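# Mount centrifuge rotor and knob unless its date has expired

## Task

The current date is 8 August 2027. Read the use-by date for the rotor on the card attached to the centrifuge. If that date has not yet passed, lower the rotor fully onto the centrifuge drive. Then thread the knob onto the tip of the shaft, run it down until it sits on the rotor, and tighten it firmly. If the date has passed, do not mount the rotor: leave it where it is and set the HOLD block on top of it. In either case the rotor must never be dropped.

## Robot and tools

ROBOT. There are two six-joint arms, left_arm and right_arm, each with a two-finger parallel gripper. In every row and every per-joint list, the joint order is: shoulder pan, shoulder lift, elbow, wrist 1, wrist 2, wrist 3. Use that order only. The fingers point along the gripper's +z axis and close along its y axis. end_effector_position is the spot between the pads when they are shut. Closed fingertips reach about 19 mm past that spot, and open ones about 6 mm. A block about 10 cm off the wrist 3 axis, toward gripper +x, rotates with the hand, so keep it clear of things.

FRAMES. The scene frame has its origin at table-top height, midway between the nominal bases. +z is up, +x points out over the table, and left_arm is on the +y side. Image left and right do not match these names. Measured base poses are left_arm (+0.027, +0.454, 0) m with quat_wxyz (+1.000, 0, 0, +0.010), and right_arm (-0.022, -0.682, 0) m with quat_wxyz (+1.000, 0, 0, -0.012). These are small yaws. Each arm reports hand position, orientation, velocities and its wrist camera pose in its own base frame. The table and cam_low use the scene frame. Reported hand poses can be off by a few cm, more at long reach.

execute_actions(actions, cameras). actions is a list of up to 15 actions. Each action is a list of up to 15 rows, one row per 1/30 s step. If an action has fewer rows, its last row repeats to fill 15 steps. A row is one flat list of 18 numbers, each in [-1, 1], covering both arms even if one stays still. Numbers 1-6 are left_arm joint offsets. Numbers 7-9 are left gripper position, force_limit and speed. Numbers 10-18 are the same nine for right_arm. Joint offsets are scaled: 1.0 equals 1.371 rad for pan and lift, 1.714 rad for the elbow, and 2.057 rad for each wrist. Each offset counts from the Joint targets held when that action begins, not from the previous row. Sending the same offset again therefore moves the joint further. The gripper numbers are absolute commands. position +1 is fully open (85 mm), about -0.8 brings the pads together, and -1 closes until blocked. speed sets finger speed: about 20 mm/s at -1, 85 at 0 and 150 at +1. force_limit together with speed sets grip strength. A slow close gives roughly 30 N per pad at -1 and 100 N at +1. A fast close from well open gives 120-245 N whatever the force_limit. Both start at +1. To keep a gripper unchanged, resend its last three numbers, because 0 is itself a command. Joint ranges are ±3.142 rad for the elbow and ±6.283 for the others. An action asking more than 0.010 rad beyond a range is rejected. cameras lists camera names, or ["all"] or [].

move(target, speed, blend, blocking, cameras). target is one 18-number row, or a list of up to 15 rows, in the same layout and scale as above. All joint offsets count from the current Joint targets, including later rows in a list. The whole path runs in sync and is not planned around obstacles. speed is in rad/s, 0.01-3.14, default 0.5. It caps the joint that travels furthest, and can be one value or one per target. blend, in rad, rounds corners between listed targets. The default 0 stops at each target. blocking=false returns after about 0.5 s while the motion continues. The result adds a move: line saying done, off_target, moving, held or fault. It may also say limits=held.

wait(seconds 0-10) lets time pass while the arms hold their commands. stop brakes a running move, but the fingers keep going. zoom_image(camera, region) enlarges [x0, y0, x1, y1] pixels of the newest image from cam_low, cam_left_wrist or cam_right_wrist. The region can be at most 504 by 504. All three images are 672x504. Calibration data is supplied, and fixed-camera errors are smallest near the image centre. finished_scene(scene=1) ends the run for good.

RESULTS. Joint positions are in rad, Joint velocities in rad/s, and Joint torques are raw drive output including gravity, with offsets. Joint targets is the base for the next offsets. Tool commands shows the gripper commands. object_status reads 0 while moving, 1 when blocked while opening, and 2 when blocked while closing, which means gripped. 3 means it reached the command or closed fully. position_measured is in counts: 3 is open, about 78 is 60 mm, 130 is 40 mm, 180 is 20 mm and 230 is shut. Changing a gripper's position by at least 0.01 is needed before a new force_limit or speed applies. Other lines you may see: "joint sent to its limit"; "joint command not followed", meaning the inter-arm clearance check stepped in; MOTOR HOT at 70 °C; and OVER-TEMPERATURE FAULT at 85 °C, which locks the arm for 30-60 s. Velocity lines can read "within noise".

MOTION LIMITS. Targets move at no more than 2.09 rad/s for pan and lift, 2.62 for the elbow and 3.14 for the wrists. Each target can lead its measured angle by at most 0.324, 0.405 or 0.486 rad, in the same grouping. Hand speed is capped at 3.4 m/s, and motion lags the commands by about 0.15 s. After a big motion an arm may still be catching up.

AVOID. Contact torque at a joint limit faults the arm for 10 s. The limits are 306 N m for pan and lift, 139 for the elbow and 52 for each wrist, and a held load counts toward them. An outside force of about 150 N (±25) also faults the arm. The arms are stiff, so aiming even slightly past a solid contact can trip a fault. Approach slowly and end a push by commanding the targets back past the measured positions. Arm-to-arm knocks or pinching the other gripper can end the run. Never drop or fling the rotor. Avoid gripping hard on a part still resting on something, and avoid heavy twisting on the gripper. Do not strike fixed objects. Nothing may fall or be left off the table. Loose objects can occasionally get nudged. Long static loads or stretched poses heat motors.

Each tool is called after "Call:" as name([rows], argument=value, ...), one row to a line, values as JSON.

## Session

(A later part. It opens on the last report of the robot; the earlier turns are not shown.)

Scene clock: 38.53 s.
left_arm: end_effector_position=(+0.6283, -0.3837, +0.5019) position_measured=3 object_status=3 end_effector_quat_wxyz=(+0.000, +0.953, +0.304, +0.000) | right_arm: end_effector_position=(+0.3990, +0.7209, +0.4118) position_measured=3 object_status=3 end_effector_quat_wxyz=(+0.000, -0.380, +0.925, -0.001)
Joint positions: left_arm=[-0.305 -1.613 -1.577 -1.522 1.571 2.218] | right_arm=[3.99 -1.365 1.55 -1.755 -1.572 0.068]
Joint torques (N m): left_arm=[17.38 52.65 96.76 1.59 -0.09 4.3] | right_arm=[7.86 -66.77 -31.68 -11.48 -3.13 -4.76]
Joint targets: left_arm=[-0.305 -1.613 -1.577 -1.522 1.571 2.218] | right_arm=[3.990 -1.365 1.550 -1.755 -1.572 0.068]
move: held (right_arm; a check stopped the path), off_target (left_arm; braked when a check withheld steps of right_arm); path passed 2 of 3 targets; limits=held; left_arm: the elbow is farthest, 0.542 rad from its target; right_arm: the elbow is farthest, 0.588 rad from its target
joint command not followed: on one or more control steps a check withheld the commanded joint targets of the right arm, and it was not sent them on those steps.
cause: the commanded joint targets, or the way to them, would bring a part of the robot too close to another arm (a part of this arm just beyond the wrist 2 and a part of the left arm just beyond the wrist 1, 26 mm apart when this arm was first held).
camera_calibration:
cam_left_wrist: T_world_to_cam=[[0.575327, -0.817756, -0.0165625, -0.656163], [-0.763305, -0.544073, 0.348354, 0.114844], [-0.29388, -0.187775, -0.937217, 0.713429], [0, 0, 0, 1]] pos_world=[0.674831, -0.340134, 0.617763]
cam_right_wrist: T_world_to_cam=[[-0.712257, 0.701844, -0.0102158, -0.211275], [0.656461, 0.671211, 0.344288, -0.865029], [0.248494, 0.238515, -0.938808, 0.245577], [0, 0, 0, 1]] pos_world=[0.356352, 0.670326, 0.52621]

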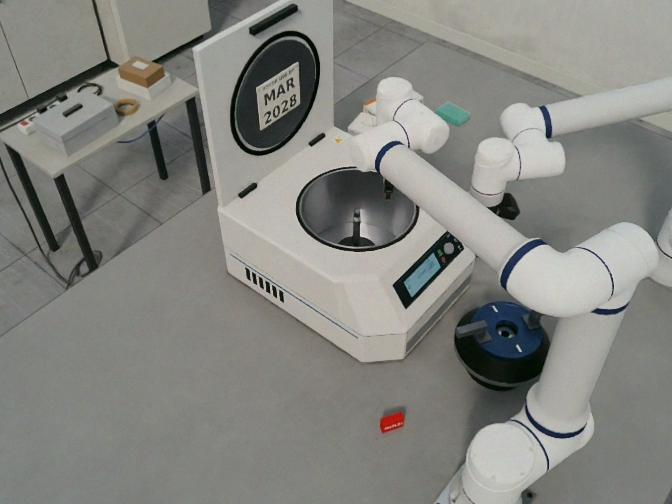

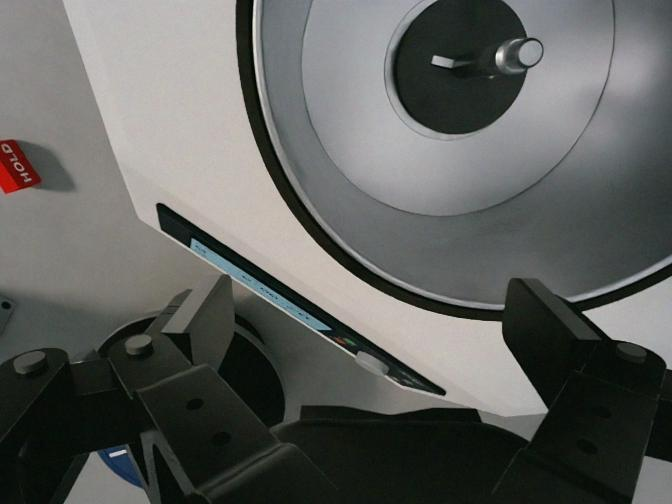

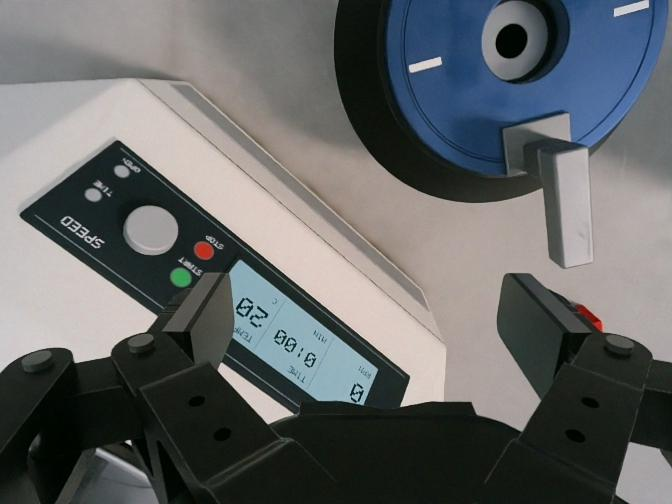

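Call:
move([
  [0.0665,-0.3182,0.3529,-0.0822,0,0.1703,1,0,0,0,0,0,0,0,0,1,0,0],
  [0.0665,-0.3182,0.3529,-0.0822,0,0.1703,1,0,0,-0.1742,0.1637,-0.2959,0.137,0,0.0596,1,0,0],
], speed=[1.0,0.9], blend=[0.15,0], cameras=["all"])

Call:
zoom_image(camera="cam_left_wrist", region=[220, 180, 460, 400])

Call:
zoom_image(camera="cam_right_wrist", region=[220, 180, 460, 400])

Scene clock: 41.27 s.
left_arm: end_effector_position=(+0.9087, -0.3786, +0.5293) position_measured=3 object_status=3 end_effector_quat_wxyz=(+0.000, +0.984, +0.179, +0.000) | right_arm: end_effector_position=(+0.6715, +0.6852, +0.5296) position_measured=3 object_status=3 end_effector_quat_wxyz=(+0.000, -0.208, +0.978, +0.000)
Joint positions: left_arm=[-0.213 -2.05 -0.972 -1.691 1.571 2.569] | right_arm=[3.751 -1.14 1.043 -1.474 -1.572 0.191]
Joint torques (N m): left_arm=[18 102.39 93.18 1.54 -0.01 4.63] | right_arm=[-15.34 -58.67 -50.37 -1.21 -1.9 4.52]
Joint targets: left_arm=[-0.213 -2.050 -0.972 -1.691 1.571 2.569] | right_arm=[3.751 -1.140 1.043 -1.473 -1.572 0.191]
move: done
camera_calibration:
cam_left_wrist: T_world_to_cam=[[0.346499, -0.937899, -0.0168654, -0.650195], [-0.877089, -0.330305, 0.348732, 0.506226], [-0.332646, -0.106043, -0.937071, 0.888477], [0, 0, 0, 1]] pos_world=[0.964846, -0.348391, 0.645063]
cam_right_wrist: T_world_to_cam=[[-0.418104, 0.908342, -0.0101928, -0.329905], [0.851066, 0.395614, 0.345218, -1.00282], [0.317608, 0.135662, -0.938467, 0.320821], [0, 0, 0, 1]] pos_world=[0.613635, 0.652872, 0.643907]

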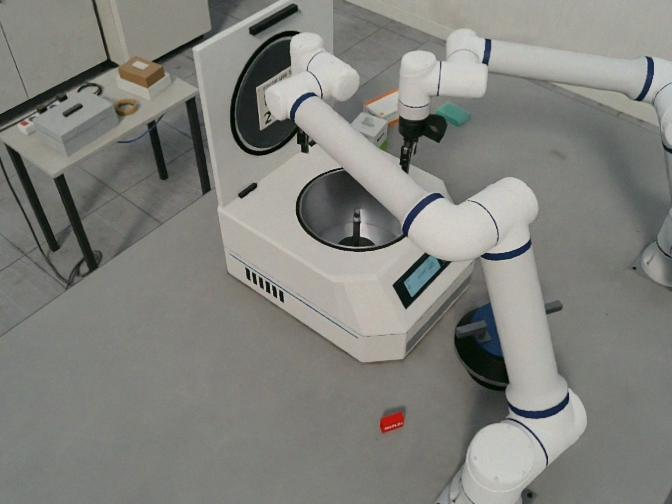

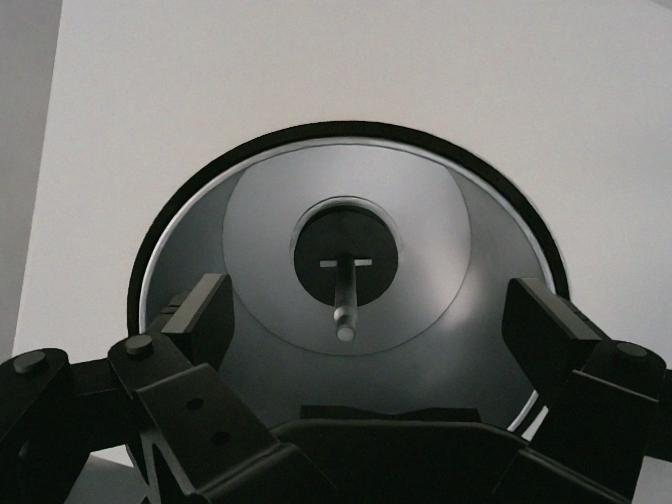

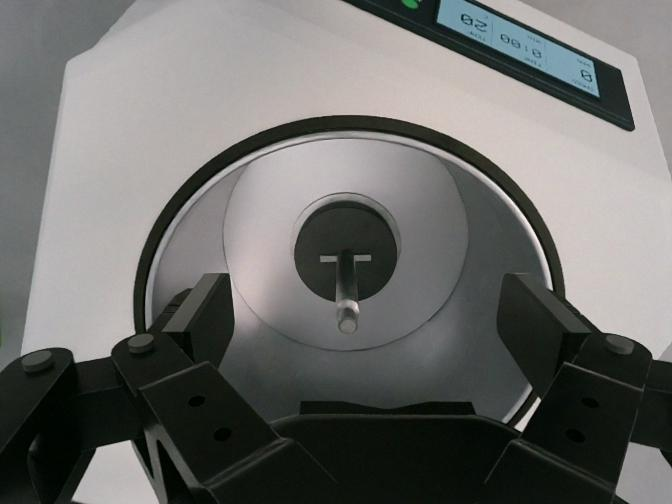

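Scaled by 2.100.

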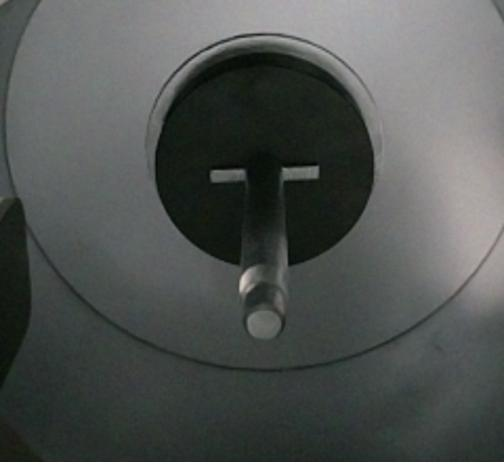

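Scaled by 2.100.

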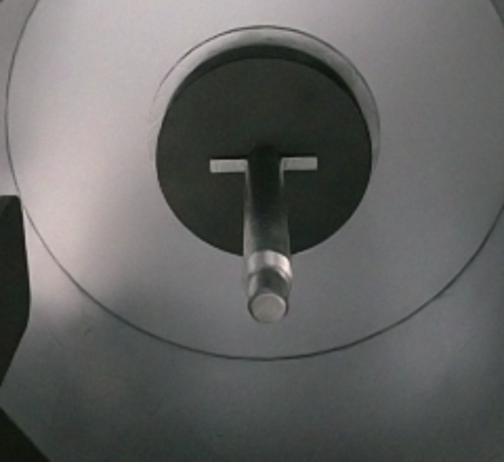

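Call:
move([
  [-0.0088,0.0742,-0.0812,0.0182,0,-0.0363,1,0,0,0.3088,-0.3549,0.5813,-0.2482,0,-0.0965,1,0,0],
  [-0.0883,0.7422,-0.8116,0.1819,0,-0.3626,1,0,0,0.3088,-0.3549,0.5813,-0.2482,0,-0.0965,1,0,0],
], speed=[1.0,1.0], blend=[0.1,0], cameras=["all"])

Call:
zoom_image(camera="cam_left_wrist", region=[160, 80, 560, 420])

Call:
zoom_image(camera="cam_right_wrist", region=[160, 80, 560, 420])

Scene clock: 48.20 s.
left_arm: end_effector_position=(+0.2774, -0.2844, +0.3000) position_measured=3 object_status=3 end_effector_quat_wxyz=(+0.000, +0.881, +0.472, +0.000) | right_arm: end_effector_position=(+0.1585, +0.6118, +0.3004) position_measured=3 object_status=3 end_effector_quat_wxyz=(+0.000, -0.497, +0.868, +0.000)
Joint positions: left_arm=[-0.335 -1.032 -2.363 -1.317 1.571 1.823] | right_arm=[4.175 -1.627 2.04 -1.984 -1.572 -0.008]
Joint torques (N m): left_arm=[-7.46 16.41 65.9 6.11 0.05 -4.56] | right_arm=[8.06 -45.96 -29.48 -11.41 -0.45 -4.61]
Joint targets: left_arm=[-0.335 -1.032 -2.363 -1.317 1.571 1.823] | right_arm=[4.175 -1.627 2.040 -1.984 -1.572 -0.008]
move: done
camera_calibration:
cam_left_wrist: T_world_to_cam=[[0.829674, -0.558007, -0.0164232, -0.373048], [-0.518355, -0.780971, 0.348415, -0.164018], [-0.207244, -0.280557, -0.937197, 0.389292], [0, 0, 0, 1]] pos_world=[0.305167, -0.227038, 0.415863]
cam_right_wrist: T_world_to_cam=[[-0.86902, 0.494672, -0.0101487, -0.155499], [0.46112, 0.817172, 0.345829, -0.654359], [0.179365, 0.295853, -0.938243, 0.202492], [0, 0, 0, 1]] pos_world=[0.130286, 0.551737, 0.414705]

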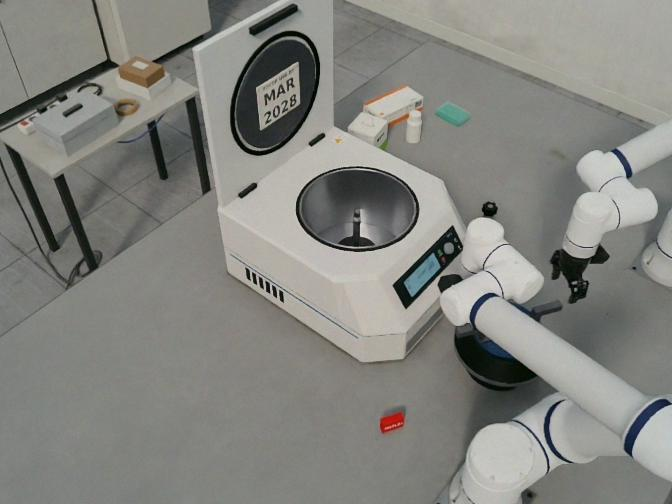

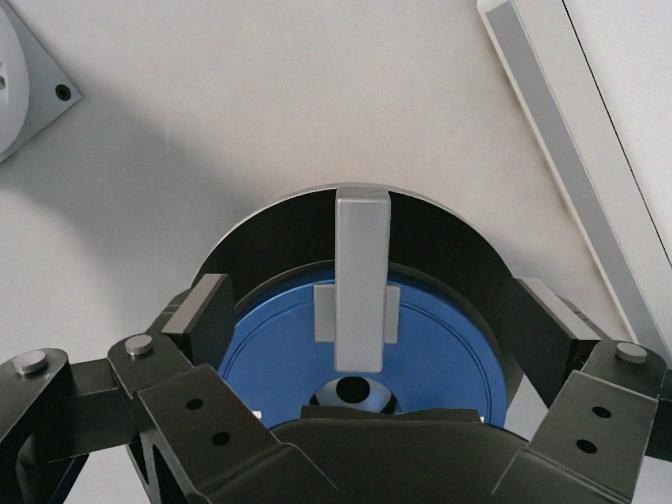

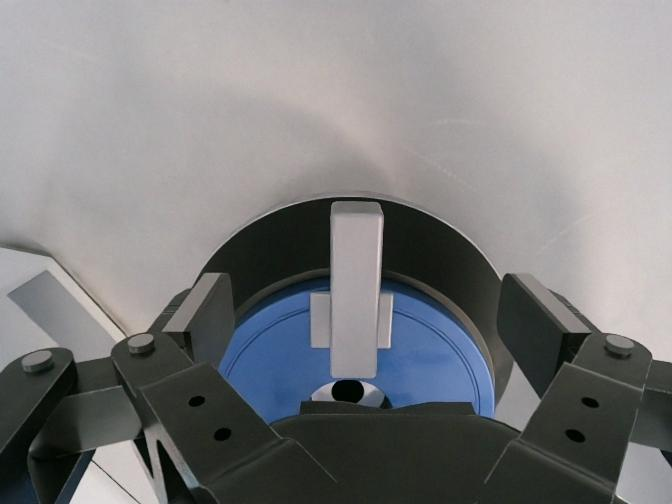

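Scaled by 1.260.

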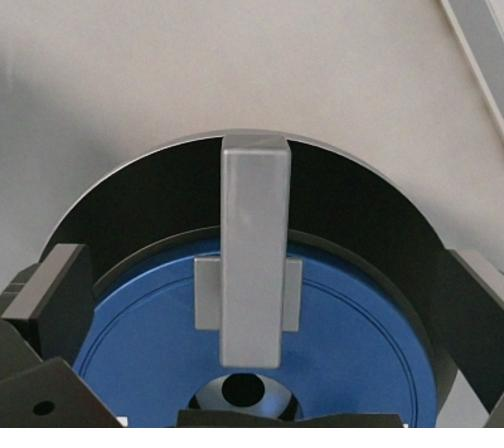

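Scaled by 1.260.

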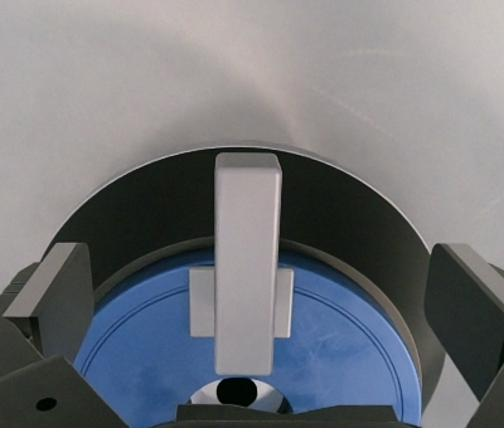

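Call:
move([
  [0,-0.0492,-0.0691,0.0904,0,0,1,0,0,0,0.0519,0.0525,-0.0782,0,0,1,0,0],
  [0,-0.0492,-0.0691,0.0904,0,0,-1,0.3,-1,0,0.0519,0.0525,-0.0782,0,0,-1,0.3,-1],
], speed=0.4, cameras=["cam_left_wrist","cam_right_wrist"])

Scene clock: 53.40 s.
left_arm: end_effector_position=(+0.2776, -0.2845, +0.2203) position_measured=172 object_status=0 end_effector_quat_wxyz=(+0.000, +0.881, +0.472, +0.000) | right_arm: end_effector_position=(+0.1586, +0.6120, +0.2203) position_measured=172 object_status=0 end_effector_quat_wxyz=(+0.000, -0.497, +0.868, +0.000)
Joint positions: left_arm=[-0.335 -1.099 -2.482 -1.131 1.571 1.823] | right_arm=[4.175 -1.556 2.13 -2.145 -1.572 -0.008]
Joint torques (N m): left_arm=[12.77 -3.19 61.73 1.06 -0.17 -4.5] | right_arm=[-7.86 -26.09 -26.09 -7.48 2.3 -4.64]
Joint targets: left_arm=[-0.335 -1.099 -2.482 -1.131 1.571 1.823] | right_arm=[4.175 -1.556 2.130 -2.145 -1.572 -0.008]
move: done
camera_calibration:
cam_left_wrist: T_world_to_cam=[[0.829692, -0.557982, -0.016346, -0.374605], [-0.518364, -0.780987, 0.348366, -0.136208], [-0.207148, -0.280563, -0.937216, 0.314587], [0, 0, 0, 1]] pos_world=[0.305367, -0.227138, 0.336163]
cam_right_wrist: T_world_to_cam=[[-0.868978, 0.494745, -0.0102743, -0.156328], [0.461201, 0.817237, 0.345567, -0.626826], [0.179364, 0.295551, -0.938338, 0.127461], [0, 0, 0, 1]] pos_world=[0.130386, 0.551937, 0.334606]
Images, in order (width x height): cam_left_wrist 672x504, cam_right_wrist 672x504.

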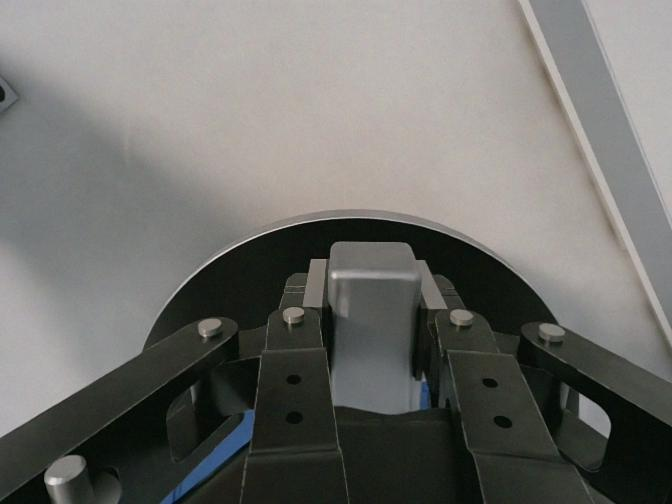

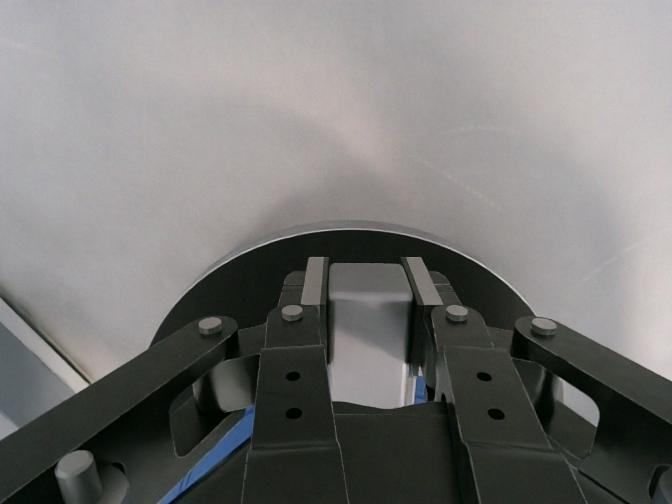

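Call:
move(target=[0,0.0463,0.0597,-0.0806,0,0,-1,0.3,-1,0,-0.0465,-0.0455,0.069,0,0,-1,0.3,-1], speed=0.12, cameras=["all"])

Scene clock: 58.80 s.
left_arm: end_effector_position=(+0.2764, -0.2841, +0.2900) position_measured=172 object_status=2 end_effector_quat_wxyz=(+0.000, +0.881, +0.472, +0.000) | right_arm: end_effector_position=(+0.1584, +0.6118, +0.2904) position_measured=172 object_status=2 end_effector_quat_wxyz=(+0.000, -0.497, +0.868, +0.000)
Joint positions: left_arm=[-0.335 -1.036 -2.379 -1.296 1.57 1.823] | right_arm=[4.175 -1.62 2.052 -2.003 -1.572 -0.008]
Joint torques (N m): left_arm=[4.11 38.63 128.89 5.27 2.81 3.58] | right_arm=[-14.2 -61.21 -61.93 -2.97 0.97 -4.77]
Joint targets: left_arm=[-0.335 -1.036 -2.379 -1.297 1.571 1.823] | right_arm=[4.175 -1.620 2.052 -2.003 -1.572 -0.008]
move: done
camera_calibration:
cam_left_wrist: T_world_to_cam=[[0.829695, -0.557978, -0.0163191, -0.372258], [-0.518317, -0.780916, 0.348594, -0.160889], [-0.207252, -0.280768, -0.937132, 0.379725], [0, 0, 0, 1]] pos_world=[0.304167, -0.226738, 0.405863]
cam_right_wrist: T_world_to_cam=[[-0.868985, 0.494733, -0.0102383, -0.15569], [0.46123, 0.817286, 0.345414, -0.650763], [0.179255, 0.295437, -0.938395, 0.193434], [0, 0, 0, 1]] pos_world=[0.130185, 0.551737, 0.404706]

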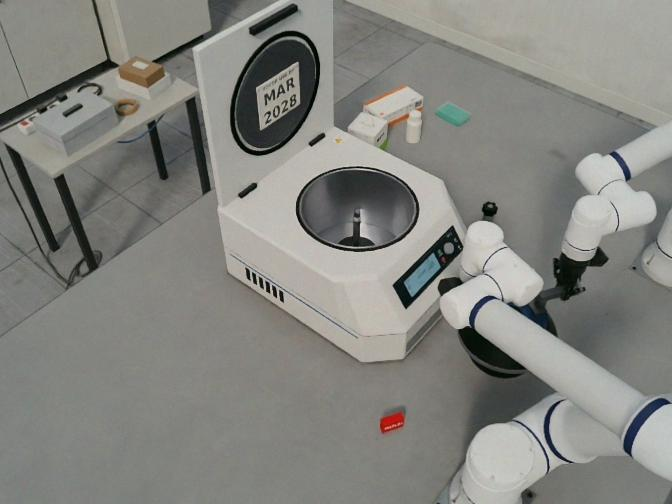

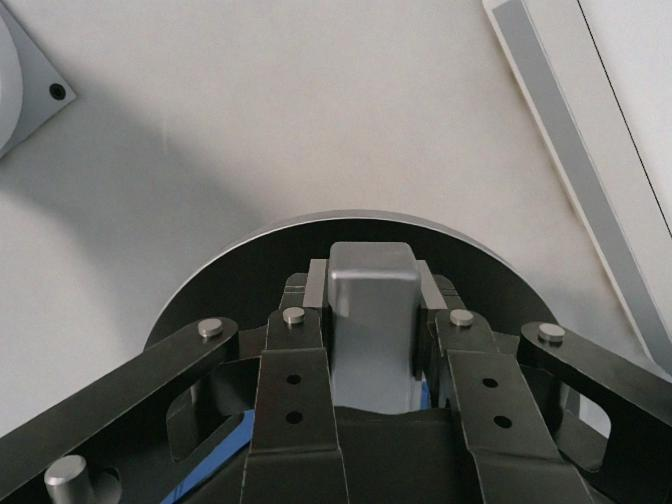

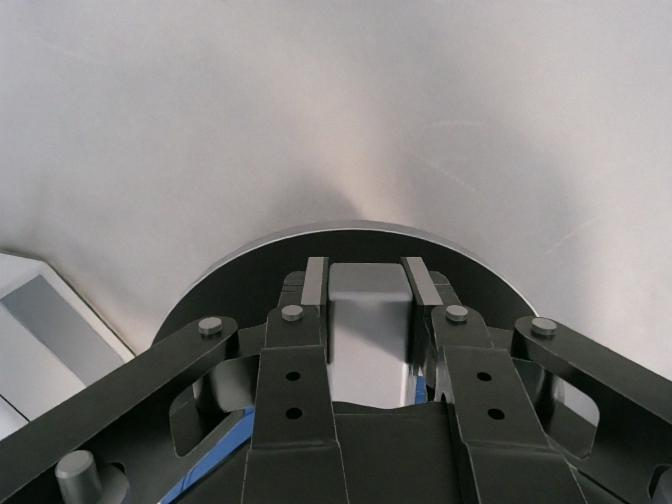

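Call:
move([
  [-0.0077,0.0035,0.0818,-0.0707,0,0.0363,-1,0.3,-1,0.0148,-0.0306,-0.0645,0.0743,0,0.0523,-1,0.3,-1],
  [-0.0166,-0.0095,0.1684,-0.1342,0,0.0728,-1,0.3,-1,0.0300,-0.0438,-0.1385,0.1448,0,0.1048,-1,0.3,-1],
  [-0.0149,-0.0523,0.2672,-0.1880,0,0.1122,-1,0.3,-1,0.0234,-0.0375,-0.2251,0.2126,0,0.1386,-1,0.3,-1],
  [0.0198,-0.1633,0.3610,-0.1921,0,0.1649,-1,0.3,-1,-0.0529,0.0025,-0.2953,0.2445,0,0.1174,-1,0.3,-1],
  [0.0454,-0.2805,0.4315,-0.1728,0,0.2117,-1,0.3,-1,-0.1277,0.0568,-0.3385,0.2443,0,0.0973,-1,0.3,-1],
  [0.0646,-0.3977,0.5183,-0.1670,0,0.2500,-1,0.3,-1,-0.1920,0.1229,-0.3955,0.2478,0,0.0799,-1,0.3,-1],
  [0.0757,-0.5082,0.6149,-0.1738,0,0.2871,-1,0.3,-1,-0.2393,0.1926,-0.4612,0.2560,0,0.0781,-1,0.3,-1],
  [0.0844,-0.6168,0.7236,-0.1920,0,0.3183,-1,0.3,-1,-0.2785,0.2669,-0.5373,0.2699,0,0.0774,-1,0.3,-1],
  [0.0914,-0.7322,0.8540,-0.2238,0,0.3465,-1,0.3,-1,-0.3122,0.3487,-0.6286,0.2915,0,0.0784,-1,0.3,-1],
], speed=0.3, blend=[0.03,0.03,0.03,0.03,0.03,0.03,0.03,0.03,0], cameras=["all"])

Call:
zoom_image(camera="cam_low", region=[250, 50, 450, 250])

Scene clock: 65.27 s.
left_arm: end_effector_position=(+0.8994, -0.3725, +0.5695) position_measured=172 object_status=2 end_effector_quat_wxyz=(+0.000, +0.980, +0.197, +0.000) | right_arm: end_effector_position=(+0.6698, +0.6787, +0.5696) position_measured=172 object_status=2 end_effector_quat_wxyz=(+0.000, -0.224, +0.975, +0.000)
Joint positions: left_arm=[-0.209 -2.04 -0.916 -1.757 1.571 2.536] | right_arm=[3.747 -1.142 0.974 -1.403 -1.572 0.154]
Joint torques (N m): left_arm=[37.51 133.92 139.47 10.03 1.44 3.91] | right_arm=[-7.99 -92.15 -66.76 0.63 1.84 3.48]
Joint targets: left_arm=[-0.209 -2.040 -0.915 -1.757 1.571 2.536] | right_arm=[3.746 -1.141 0.974 -1.403 -1.572 0.154]
move: done
camera_calibration:
cam_left_wrist: T_world_to_cam=[[0.381363, -0.924275, -0.0166925, -0.666903], [-0.864189, -0.362866, 0.348576, 0.462428], [-0.328237, -0.118508, -0.937132, 0.915118], [0, 0, 0, 1]] pos_world=[0.954333, -0.340153, 0.685263]
cam_right_wrist: T_world_to_cam=[[-0.447427, 0.894263, -0.0101343, -0.295091], [0.837747, 0.423063, 0.345249, -1.02231], [0.313031, 0.145984, -0.938456, 0.355846], [0, 0, 0, 1]] pos_world=[0.613015, 0.644443, 0.683907]

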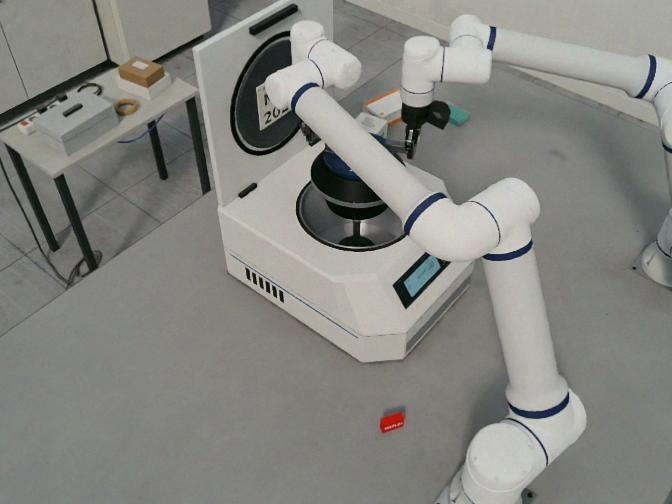

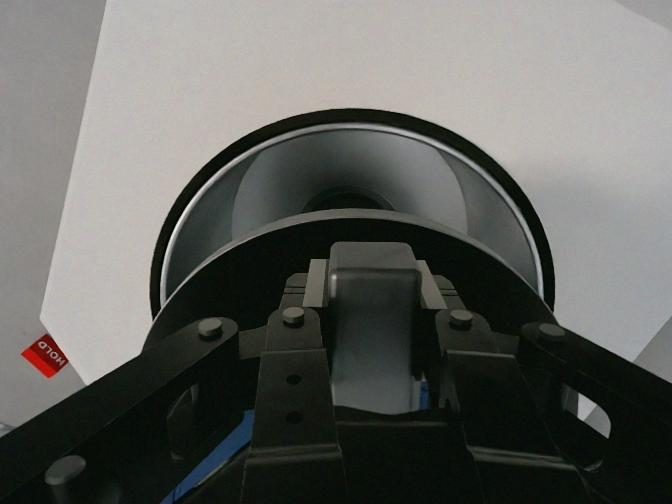

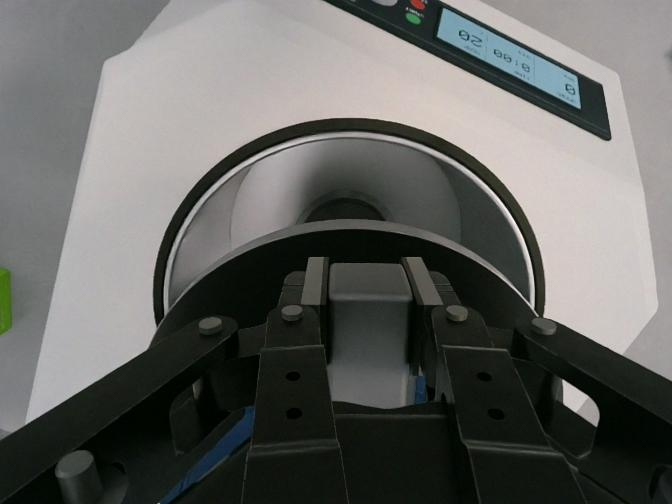

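Scaled by 2.520.

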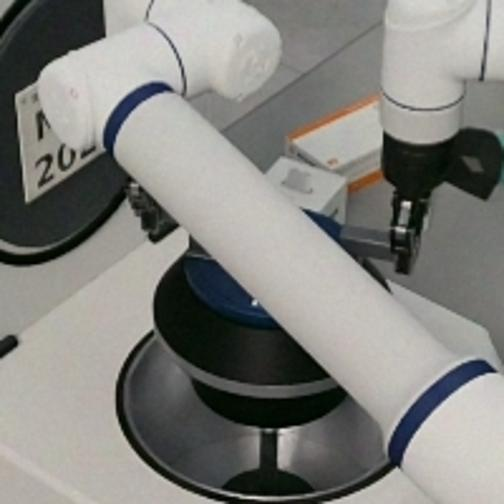

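Call:
move(target=[0,0.0102,-0.0635,0.0459,0,0,-1,0.3,-1,0,-0.0089,0.0613,-0.0455,0,0,-1,0.3,-1], speed=0.12, cameras=["cam_low"])

Call:
zoom_image(camera="cam_low", region=[280, 120, 420, 260])

Scene clock: 67.40 s.
left_arm: end_effector_position=(+0.8992, -0.3724, +0.5198) position_measured=172 object_status=2 end_effector_quat_wxyz=(+0.000, +0.980, +0.197, +0.000) | right_arm: end_effector_position=(+0.6697, +0.6785, +0.5203) position_measured=172 object_status=2 end_effector_quat_wxyz=(+0.000, -0.224, +0.975, +0.000)
Joint positions: left_arm=[-0.209 -2.026 -1.024 -1.663 1.571 2.536] | right_arm=[3.746 -1.154 1.079 -1.497 -1.572 0.154]
Joint torques (N m): left_arm=[17.49 170.29 110.84 11.97 4.33 1.7] | right_arm=[-2.77 -112.54 -49.94 -13.42 -2.19 1.54]
Joint targets: left_arm=[-0.209 -2.026 -1.024 -1.663 1.571 2.536] | right_arm=[3.746 -1.154 1.079 -1.497 -1.572 0.154]
move: done
Images, in order (width x height): cam_low 672x504.

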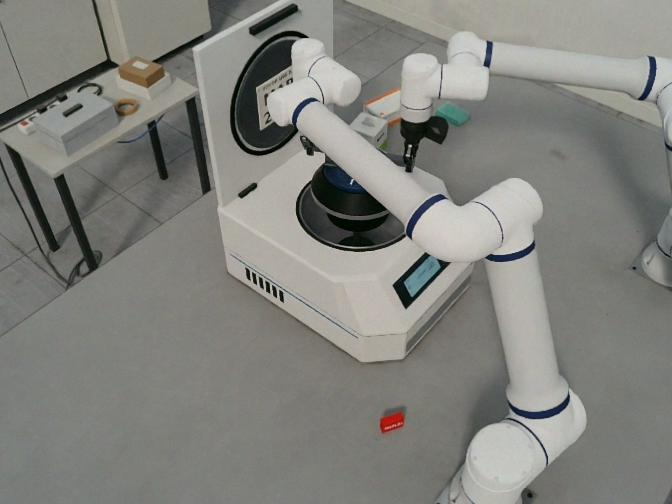

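Scaled by 3.600.

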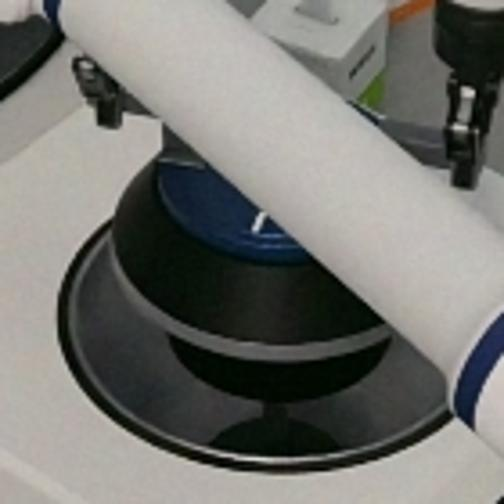

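Call:
move(target=[0,0.0015,-0.0274,0.0219,0,0,-1,0.3,-1,0,-0.0008,0.0268,-0.0215,0,0,-1,0.3,-1], speed=0.06)

Call:
move(target=[0,0.0016,-0.0274,0.0220,0,0,-1,0.3,-1,0,-0.0007,0.0267,-0.0215,0,0,-1,0.3,-1], speed=0.06, cameras=["all"])

Call:
zoom_image(camera="cam_low", region=[280, 120, 420, 260])

Scene clock: 68.80 s.
left_arm: end_effector_position=(+0.8999, -0.3726, +0.4948) position_measured=172 object_status=2 end_effector_quat_wxyz=(+0.000, +0.980, +0.197, +0.000) | right_arm: end_effector_position=(+0.6702, +0.6788, +0.4949) position_measured=172 object_status=2 end_effector_quat_wxyz=(+0.000, -0.224, +0.975, +0.000)
Joint positions: left_arm=[-0.209 -2.024 -1.071 -1.618 1.571 2.536] | right_arm=[3.746 -1.155 1.125 -1.541 -1.572 0.154]
Joint torques (N m): left_arm=[14.03 173.71 109.38 12.47 3.79 -0.8] | right_arm=[0.47 -109.91 -50.2 -14.72 -2.36 -0.89]
Joint targets: left_arm=[-0.209 -2.024 -1.071 -1.618 1.571 2.536] | right_arm=[3.746 -1.155 1.125 -1.541 -1.572 0.154]
move: done

Scene clock: 69.93 s.
left_arm: end_effector_position=(+0.8994, -0.3724, +0.4698) position_measured=172 object_status=2 end_effector_quat_wxyz=(+0.000, +0.980, +0.197, +0.000) | right_arm: end_effector_position=(+0.6698, +0.6785, +0.4695) position_measured=172 object_status=2 end_effector_quat_wxyz=(+0.000, -0.224, +0.975, +0.000)
Joint positions: left_arm=[-0.209 -2.022 -1.118 -1.572 1.571 2.536] | right_arm=[3.746 -1.156 1.171 -1.585 -1.572 0.154]
Joint torques (N m): left_arm=[10.04 169.15 110.16 12.19 -0.1 -2.89] | right_arm=[2.67 -109.59 -49.89 -12.31 -2.15 -2.81]
Joint targets: left_arm=[-0.209 -2.022 -1.118 -1.572 1.571 2.536] | right_arm=[3.746 -1.156 1.171 -1.585 -1.572 0.154]
move: done
camera_calibration:
cam_left_wrist: T_world_to_cam=[[0.381328, -0.924289, -0.016694, -0.668538], [-0.864283, -0.362863, 0.348348, 0.497405], [-0.328032, -0.118406, -0.937217, 0.821575], [0, 0, 0, 1]] pos_world=[0.954333, -0.340153, 0.585563]
cam_right_wrist: T_world_to_cam=[[-0.447313, 0.894319, -0.0102286, -0.296067], [0.837915, 0.423046, 0.344864, -0.987575], [0.312745, 0.145691, -0.938597, 0.262368], [0, 0, 0, 1]] pos_world=[0.613014, 0.644343, 0.583808]

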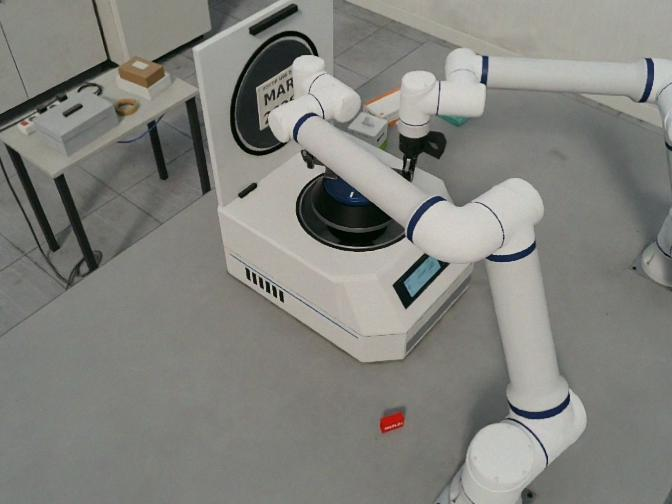

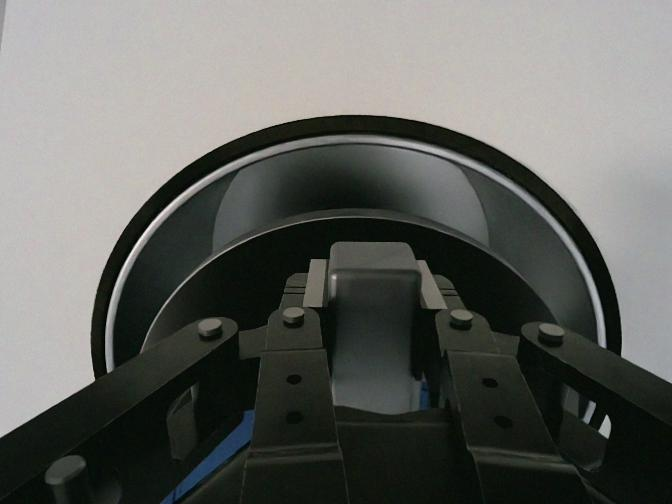

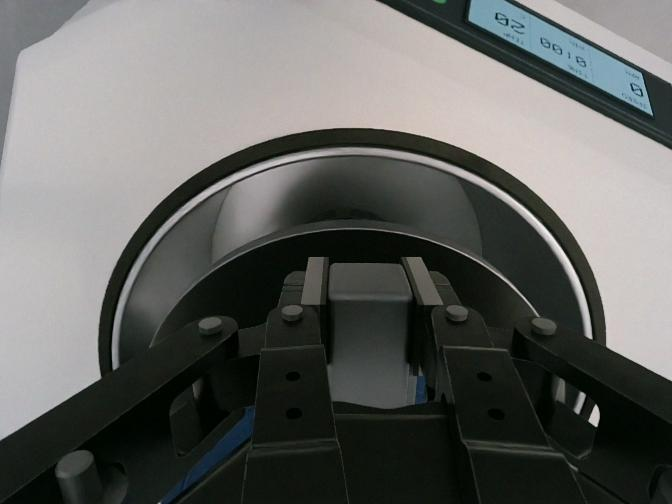

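Scaled by 3.600.

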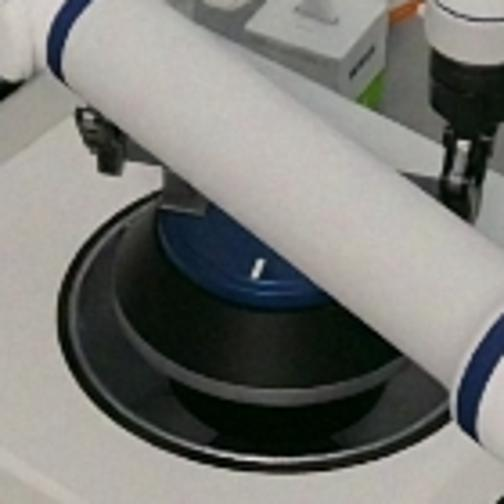

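Call:
move(target=[0,-0.0014,-0.0240,0.0209,0,0,-1,0.3,-1,0,0.0018,0.0235,-0.0207,0,0,-1,0.3,-1], speed=0.05)

Call:
move(target=[0,-0.0014,-0.0240,0.0209,0,0,-1,0.3,-1,0,0.0017,0.0235,-0.0208,0,0,-1,0.3,-1], speed=0.05)

Scene clock: 71.33 s.
left_arm: end_effector_position=(+0.8999, -0.3726, +0.4447) position_measured=172 object_status=2 end_effector_quat_wxyz=(+0.000, +0.980, +0.197, +0.000) | right_arm: end_effector_position=(+0.6701, +0.6788, +0.4445) position_measured=172 object_status=2 end_effector_quat_wxyz=(+0.000, -0.224, +0.975, -0.001)
Joint positions: left_arm=[-0.209 -2.024 -1.159 -1.529 1.571 2.536] | right_arm=[3.746 -1.153 1.211 -1.628 -1.572 0.154]
Joint torques (N m): left_arm=[8.13 146.18 111.4 12.53 -1.26 -3.28] | right_arm=[6.58 -84.01 -48.12 -15.02 -2.32 -3.55]
Joint targets: left_arm=[-0.209 -2.024 -1.159 -1.529 1.571 2.536] | right_arm=[3.746 -1.153 1.211 -1.628 -1.572 0.154]
move: done

Scene clock: 72.53 s.
left_arm: end_effector_position=(+0.8995, -0.3725, +0.4197) position_measured=172 object_status=2 end_effector_quat_wxyz=(+0.000, +0.980, +0.197, +0.000) | right_arm: end_effector_position=(+0.6697, +0.6785, +0.4196) position_measured=172 object_status=2 end_effector_quat_wxyz=(+0.000, -0.224, +0.975, +0.000)
Joint positions: left_arm=[-0.209 -2.026 -1.2 -1.486 1.571 2.536] | right_arm=[3.746 -1.151 1.251 -1.671 -1.572 0.154]
Joint torques (N m): left_arm=[9.56 139.79 103.97 11.02 -1.1 -3.03] | right_arm=[9.04 -90.66 -50.07 -12.66 -2.26 -3.61]
Joint targets: left_arm=[-0.209 -2.026 -1.200 -1.486 1.571 2.536] | right_arm=[3.746 -1.151 1.251 -1.671 -1.572 0.154]
move: done

Call:
move(target=[0,-0.0040,-0.0211,0.0202,0,0,-1,0.3,-1,0,0.0044,0.0207,-0.0202,0,0,-1,0.3,-1], speed=0.04)

Call:
move(target=[0,-0.0039,-0.0211,0.0202,0,0,-1,0.3,-1,0,0.0044,0.0207,-0.0202,0,0,-1,0.3,-1], speed=0.04, cameras=["all"])

Call:
zoom_image(camera="cam_low", region=[280, 120, 420, 260])

Scene clock: 74.13 s.
left_arm: end_effector_position=(+0.8999, -0.3726, +0.3945) position_measured=172 object_status=2 end_effector_quat_wxyz=(+0.000, +0.980, +0.197, +0.000) | right_arm: end_effector_position=(+0.6701, +0.6788, +0.3946) position_measured=172 object_status=2 end_effector_quat_wxyz=(+0.000, -0.224, +0.975, +0.000)
Joint positions: left_arm=[-0.209 -2.031 -1.236 -1.445 1.571 2.536] | right_arm=[3.747 -1.145 1.287 -1.712 -1.572 0.154]
Joint torques (N m): left_arm=[4.92 142.94 106.56 10.89 -0.75 -3.37] | right_arm=[5.79 -85.37 -49.81 -17.49 -2.32 -3.5]
Joint targets: left_arm=[-0.209 -2.031 -1.237 -1.445 1.571 2.536] | right_arm=[3.746 -1.145 1.287 -1.712 -1.572 0.154]
move: done

Scene clock: 75.47 s.
left_arm: end_effector_position=(+0.8994, -0.3725, +0.3696) position_measured=172 object_status=2 end_effector_quat_wxyz=(+0.000, +0.980, +0.197, +0.000) | right_arm: end_effector_position=(+0.6697, +0.6785, +0.3697) position_measured=172 object_status=2 end_effector_quat_wxyz=(+0.000, -0.224, +0.975, +0.000)
Joint positions: left_arm=[-0.209 -2.037 -1.273 -1.403 1.571 2.536] | right_arm=[3.747 -1.139 1.322 -1.754 -1.572 0.154]
Joint torques (N m): left_arm=[5.24 135.61 95.12 9.33 -1.05 -3.54] | right_arm=[-1.32 -91.21 -51.4 -15.51 -2.29 -3.51]
Joint targets: left_arm=[-0.209 -2.037 -1.273 -1.403 1.571 2.536] | right_arm=[3.746 -1.139 1.322 -1.754 -1.572 0.154]
move: done
camera_calibration:
cam_left_wrist: T_world_to_cam=[[0.381348, -0.92428, -0.0167428, -0.670201], [-0.86424, -0.362887, 0.348428, 0.532187], [-0.328121, -0.118402, -0.937186, 0.727831], [0, 0, 0, 1]] pos_world=[0.954333, -0.340153, 0.485463]
cam_right_wrist: T_world_to_cam=[[-0.447313, 0.894319, -0.0102286, -0.297088], [0.837915, 0.423046, 0.344864, -0.953157], [0.312745, 0.145691, -0.938597, 0.168696], [0, 0, 0, 1]] pos_world=[0.613014, 0.644343, 0.484008]

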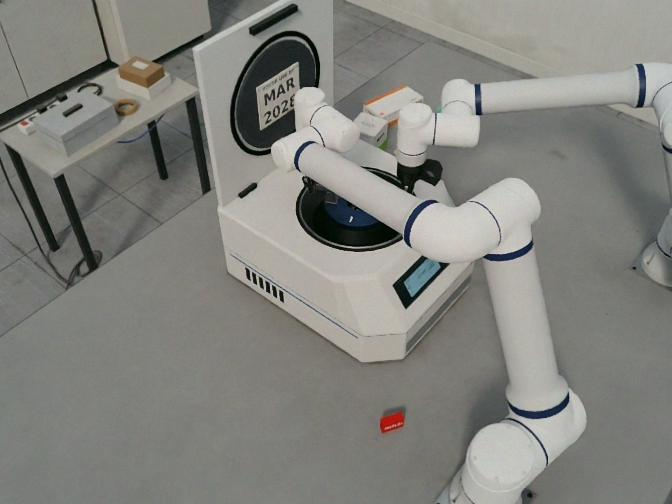

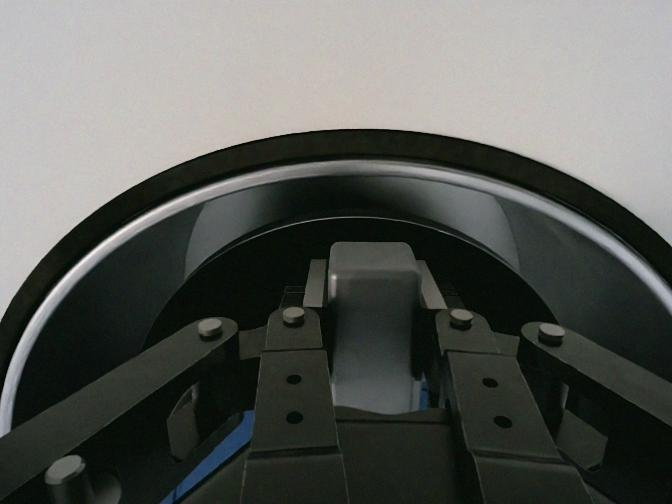

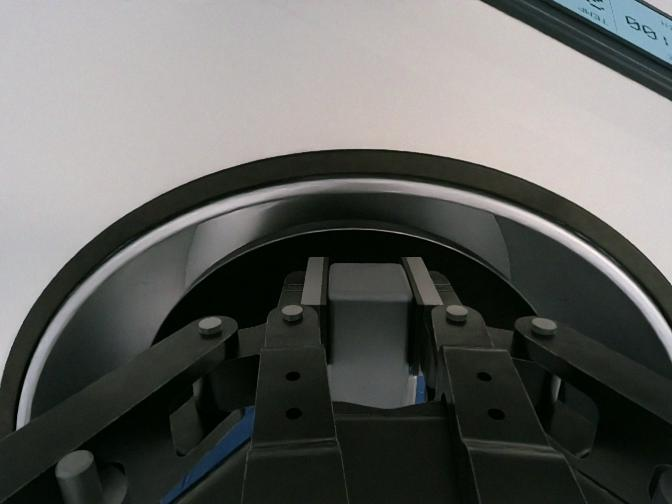

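Scaled by 3.600.

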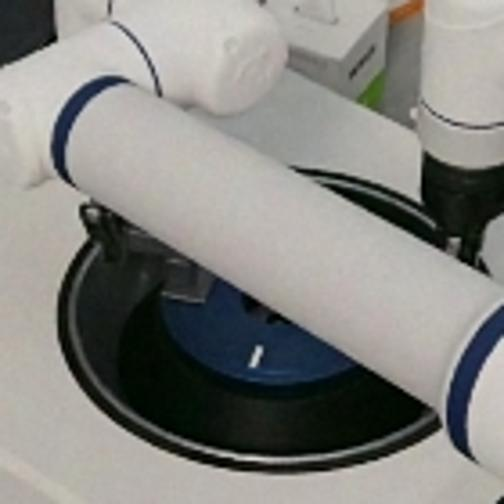

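Call:
move(target=[0,-0.0063,-0.0185,0.0196,0,0,-1,0.3,-1,0,0.0067,0.0182,-0.0197,0,0,-1,0.3,-1], speed=0.04)

Call:
move(target=[0,-0.0031,-0.0092,0.0098,0,0,-1,0.3,-1,0,0.0034,0.0091,-0.0098,0,0,-1,0.3,-1], speed=0.03)

Scene clock: 77.13 s.
left_arm: end_effector_position=(+0.8998, -0.3726, +0.3445) position_measured=172 object_status=2 end_effector_quat_wxyz=(+0.000, +0.980, +0.197, +0.000) | right_arm: end_effector_position=(+0.6701, +0.6788, +0.3447) position_measured=172 object_status=2 end_effector_quat_wxyz=(+0.000, -0.224, +0.975, +0.000)
Joint positions: left_arm=[-0.209 -2.045 -1.304 -1.363 1.571 2.536] | right_arm=[3.747 -1.13 1.353 -1.794 -1.572 0.154]
Joint torques (N m): left_arm=[2.31 145.3 101.73 9.95 -0.95 -3.18] | right_arm=[-6.71 -82.71 -53.37 -20.61 -2.41 -3.35]
Joint targets: left_arm=[-0.209 -2.045 -1.304 -1.363 1.571 2.536] | right_arm=[3.746 -1.130 1.354 -1.794 -1.572 0.154]
move: done

Scene clock: 87.90 s.
left_arm: end_effector_position=(+0.9002, -0.3726, +0.3365) position_measured=172 object_status=2 end_effector_quat_wxyz=(+0.001, +0.980, +0.197, +0.002) | right_arm: end_effector_position=(+0.6699, +0.6798, +0.3374) position_measured=172 object_status=2 end_effector_quat_wxyz=(+0.002, -0.224, +0.975, +0.001)
Joint positions: left_arm=[-0.209 -2.047 -1.317 -1.344 1.571 2.536] | right_arm=[3.747 -1.128 1.365 -1.812 -1.57 0.154]
Joint torques (N m): left_arm=[6.45 113.53 78.3 3.8 0.75 0.18] | right_arm=[-3.92 -68.13 -39.88 -7.58 -1.42 -0.12]
Joint targets: left_arm=[-0.209 -2.047 -1.317 -1.344 1.571 2.536] | right_arm=[3.747 -1.128 1.365 -1.812 -1.570 0.154]
Tool commands: left_gripper/position=-1.0 left_gripper/force_limit=+0.301961 left_gripper/speed=-1.0 right_gripper/position=-1.0 right_gripper/force_limit=+0.301961 right_gripper/speed=-1.0
FORCE FAULT: contact force on the left arm reached its limit, and that arm stopped. The contact can be on any part of that arm, not only on its tool. Since the last result, the stops that this result tells of count together as 19 of the actions that you can send in this scene. That arm's remaining commands of this call were not run. That arm is still stopped at the end of this call. That arm stays stopped for about 1 more second. Until then a move that you send moves the other arm only, and its call returns only when the move has ended. Once the stop has ended, the next robot result says so. If the stop ends while you think or write, that arm runs what you send next, counted from new Joint targets: where its joints stand when the stop ends. While its stop runs, that arm takes no new command, but its gripper still runs the gripper command that each later call begins with. Until it ends, the stop uses up actions while you think or wait. An arm that is not stopped still takes commands.
FORCE FAULT: contact force on the right arm reached its limit, and that arm stopped for 10 seconds. The contact can be on any part of that arm, not only on its tool. That arm's remaining commands of this call were not run. That arm's target is now where it stood when the stop ended, not its last command. That arm accepts commands again.
move: fault (left_arm, right_arm)

Call:
wait(seconds=1.2)

Scene clock: 89.93 s.
left_arm: end_effector_position=(+0.9002, -0.3726, +0.3365) position_measured=172 object_status=2 end_effector_quat_wxyz=(+0.001, +0.980, +0.197, +0.002) | right_arm: end_effector_position=(+0.6699, +0.6798, +0.3374) position_measured=172 object_status=2 end_effector_quat_wxyz=(+0.002, -0.224, +0.975, +0.001)
Joint positions: left_arm=[-0.209 -2.047 -1.317 -1.344 1.571 2.536] | right_arm=[3.747 -1.128 1.365 -1.812 -1.57 0.154]
Joint torques (N m): left_arm=[7.43 92.23 78.6 6.04 0.61 -0.22] | right_arm=[-3.51 -56.28 -39.41 -16.07 -1.47 -0.25]
Joint targets: left_arm=[-0.209 -2.047 -1.317 -1.344 1.571 2.536] | right_arm=[3.747 -1.128 1.365 -1.812 -1.570 0.154]
Tool commands: left_gripper/position=-1.0 left_gripper/force_limit=+0.301961 left_gripper/speed=-1.0 right_gripper/position=-1.0 right_gripper/force_limit=+0.301961 right_gripper/speed=-1.0
FORCE FAULT, CONTINUED: the left arm's stop, for the force fault that an earlier result reported, is over. The rest of the stop counts as 1 of the actions that you can send in this scene. That arm's target is now where it stood when the stop ended, not its last command. That arm accepts commands again.
wait: 1.20 s; at rest from the start


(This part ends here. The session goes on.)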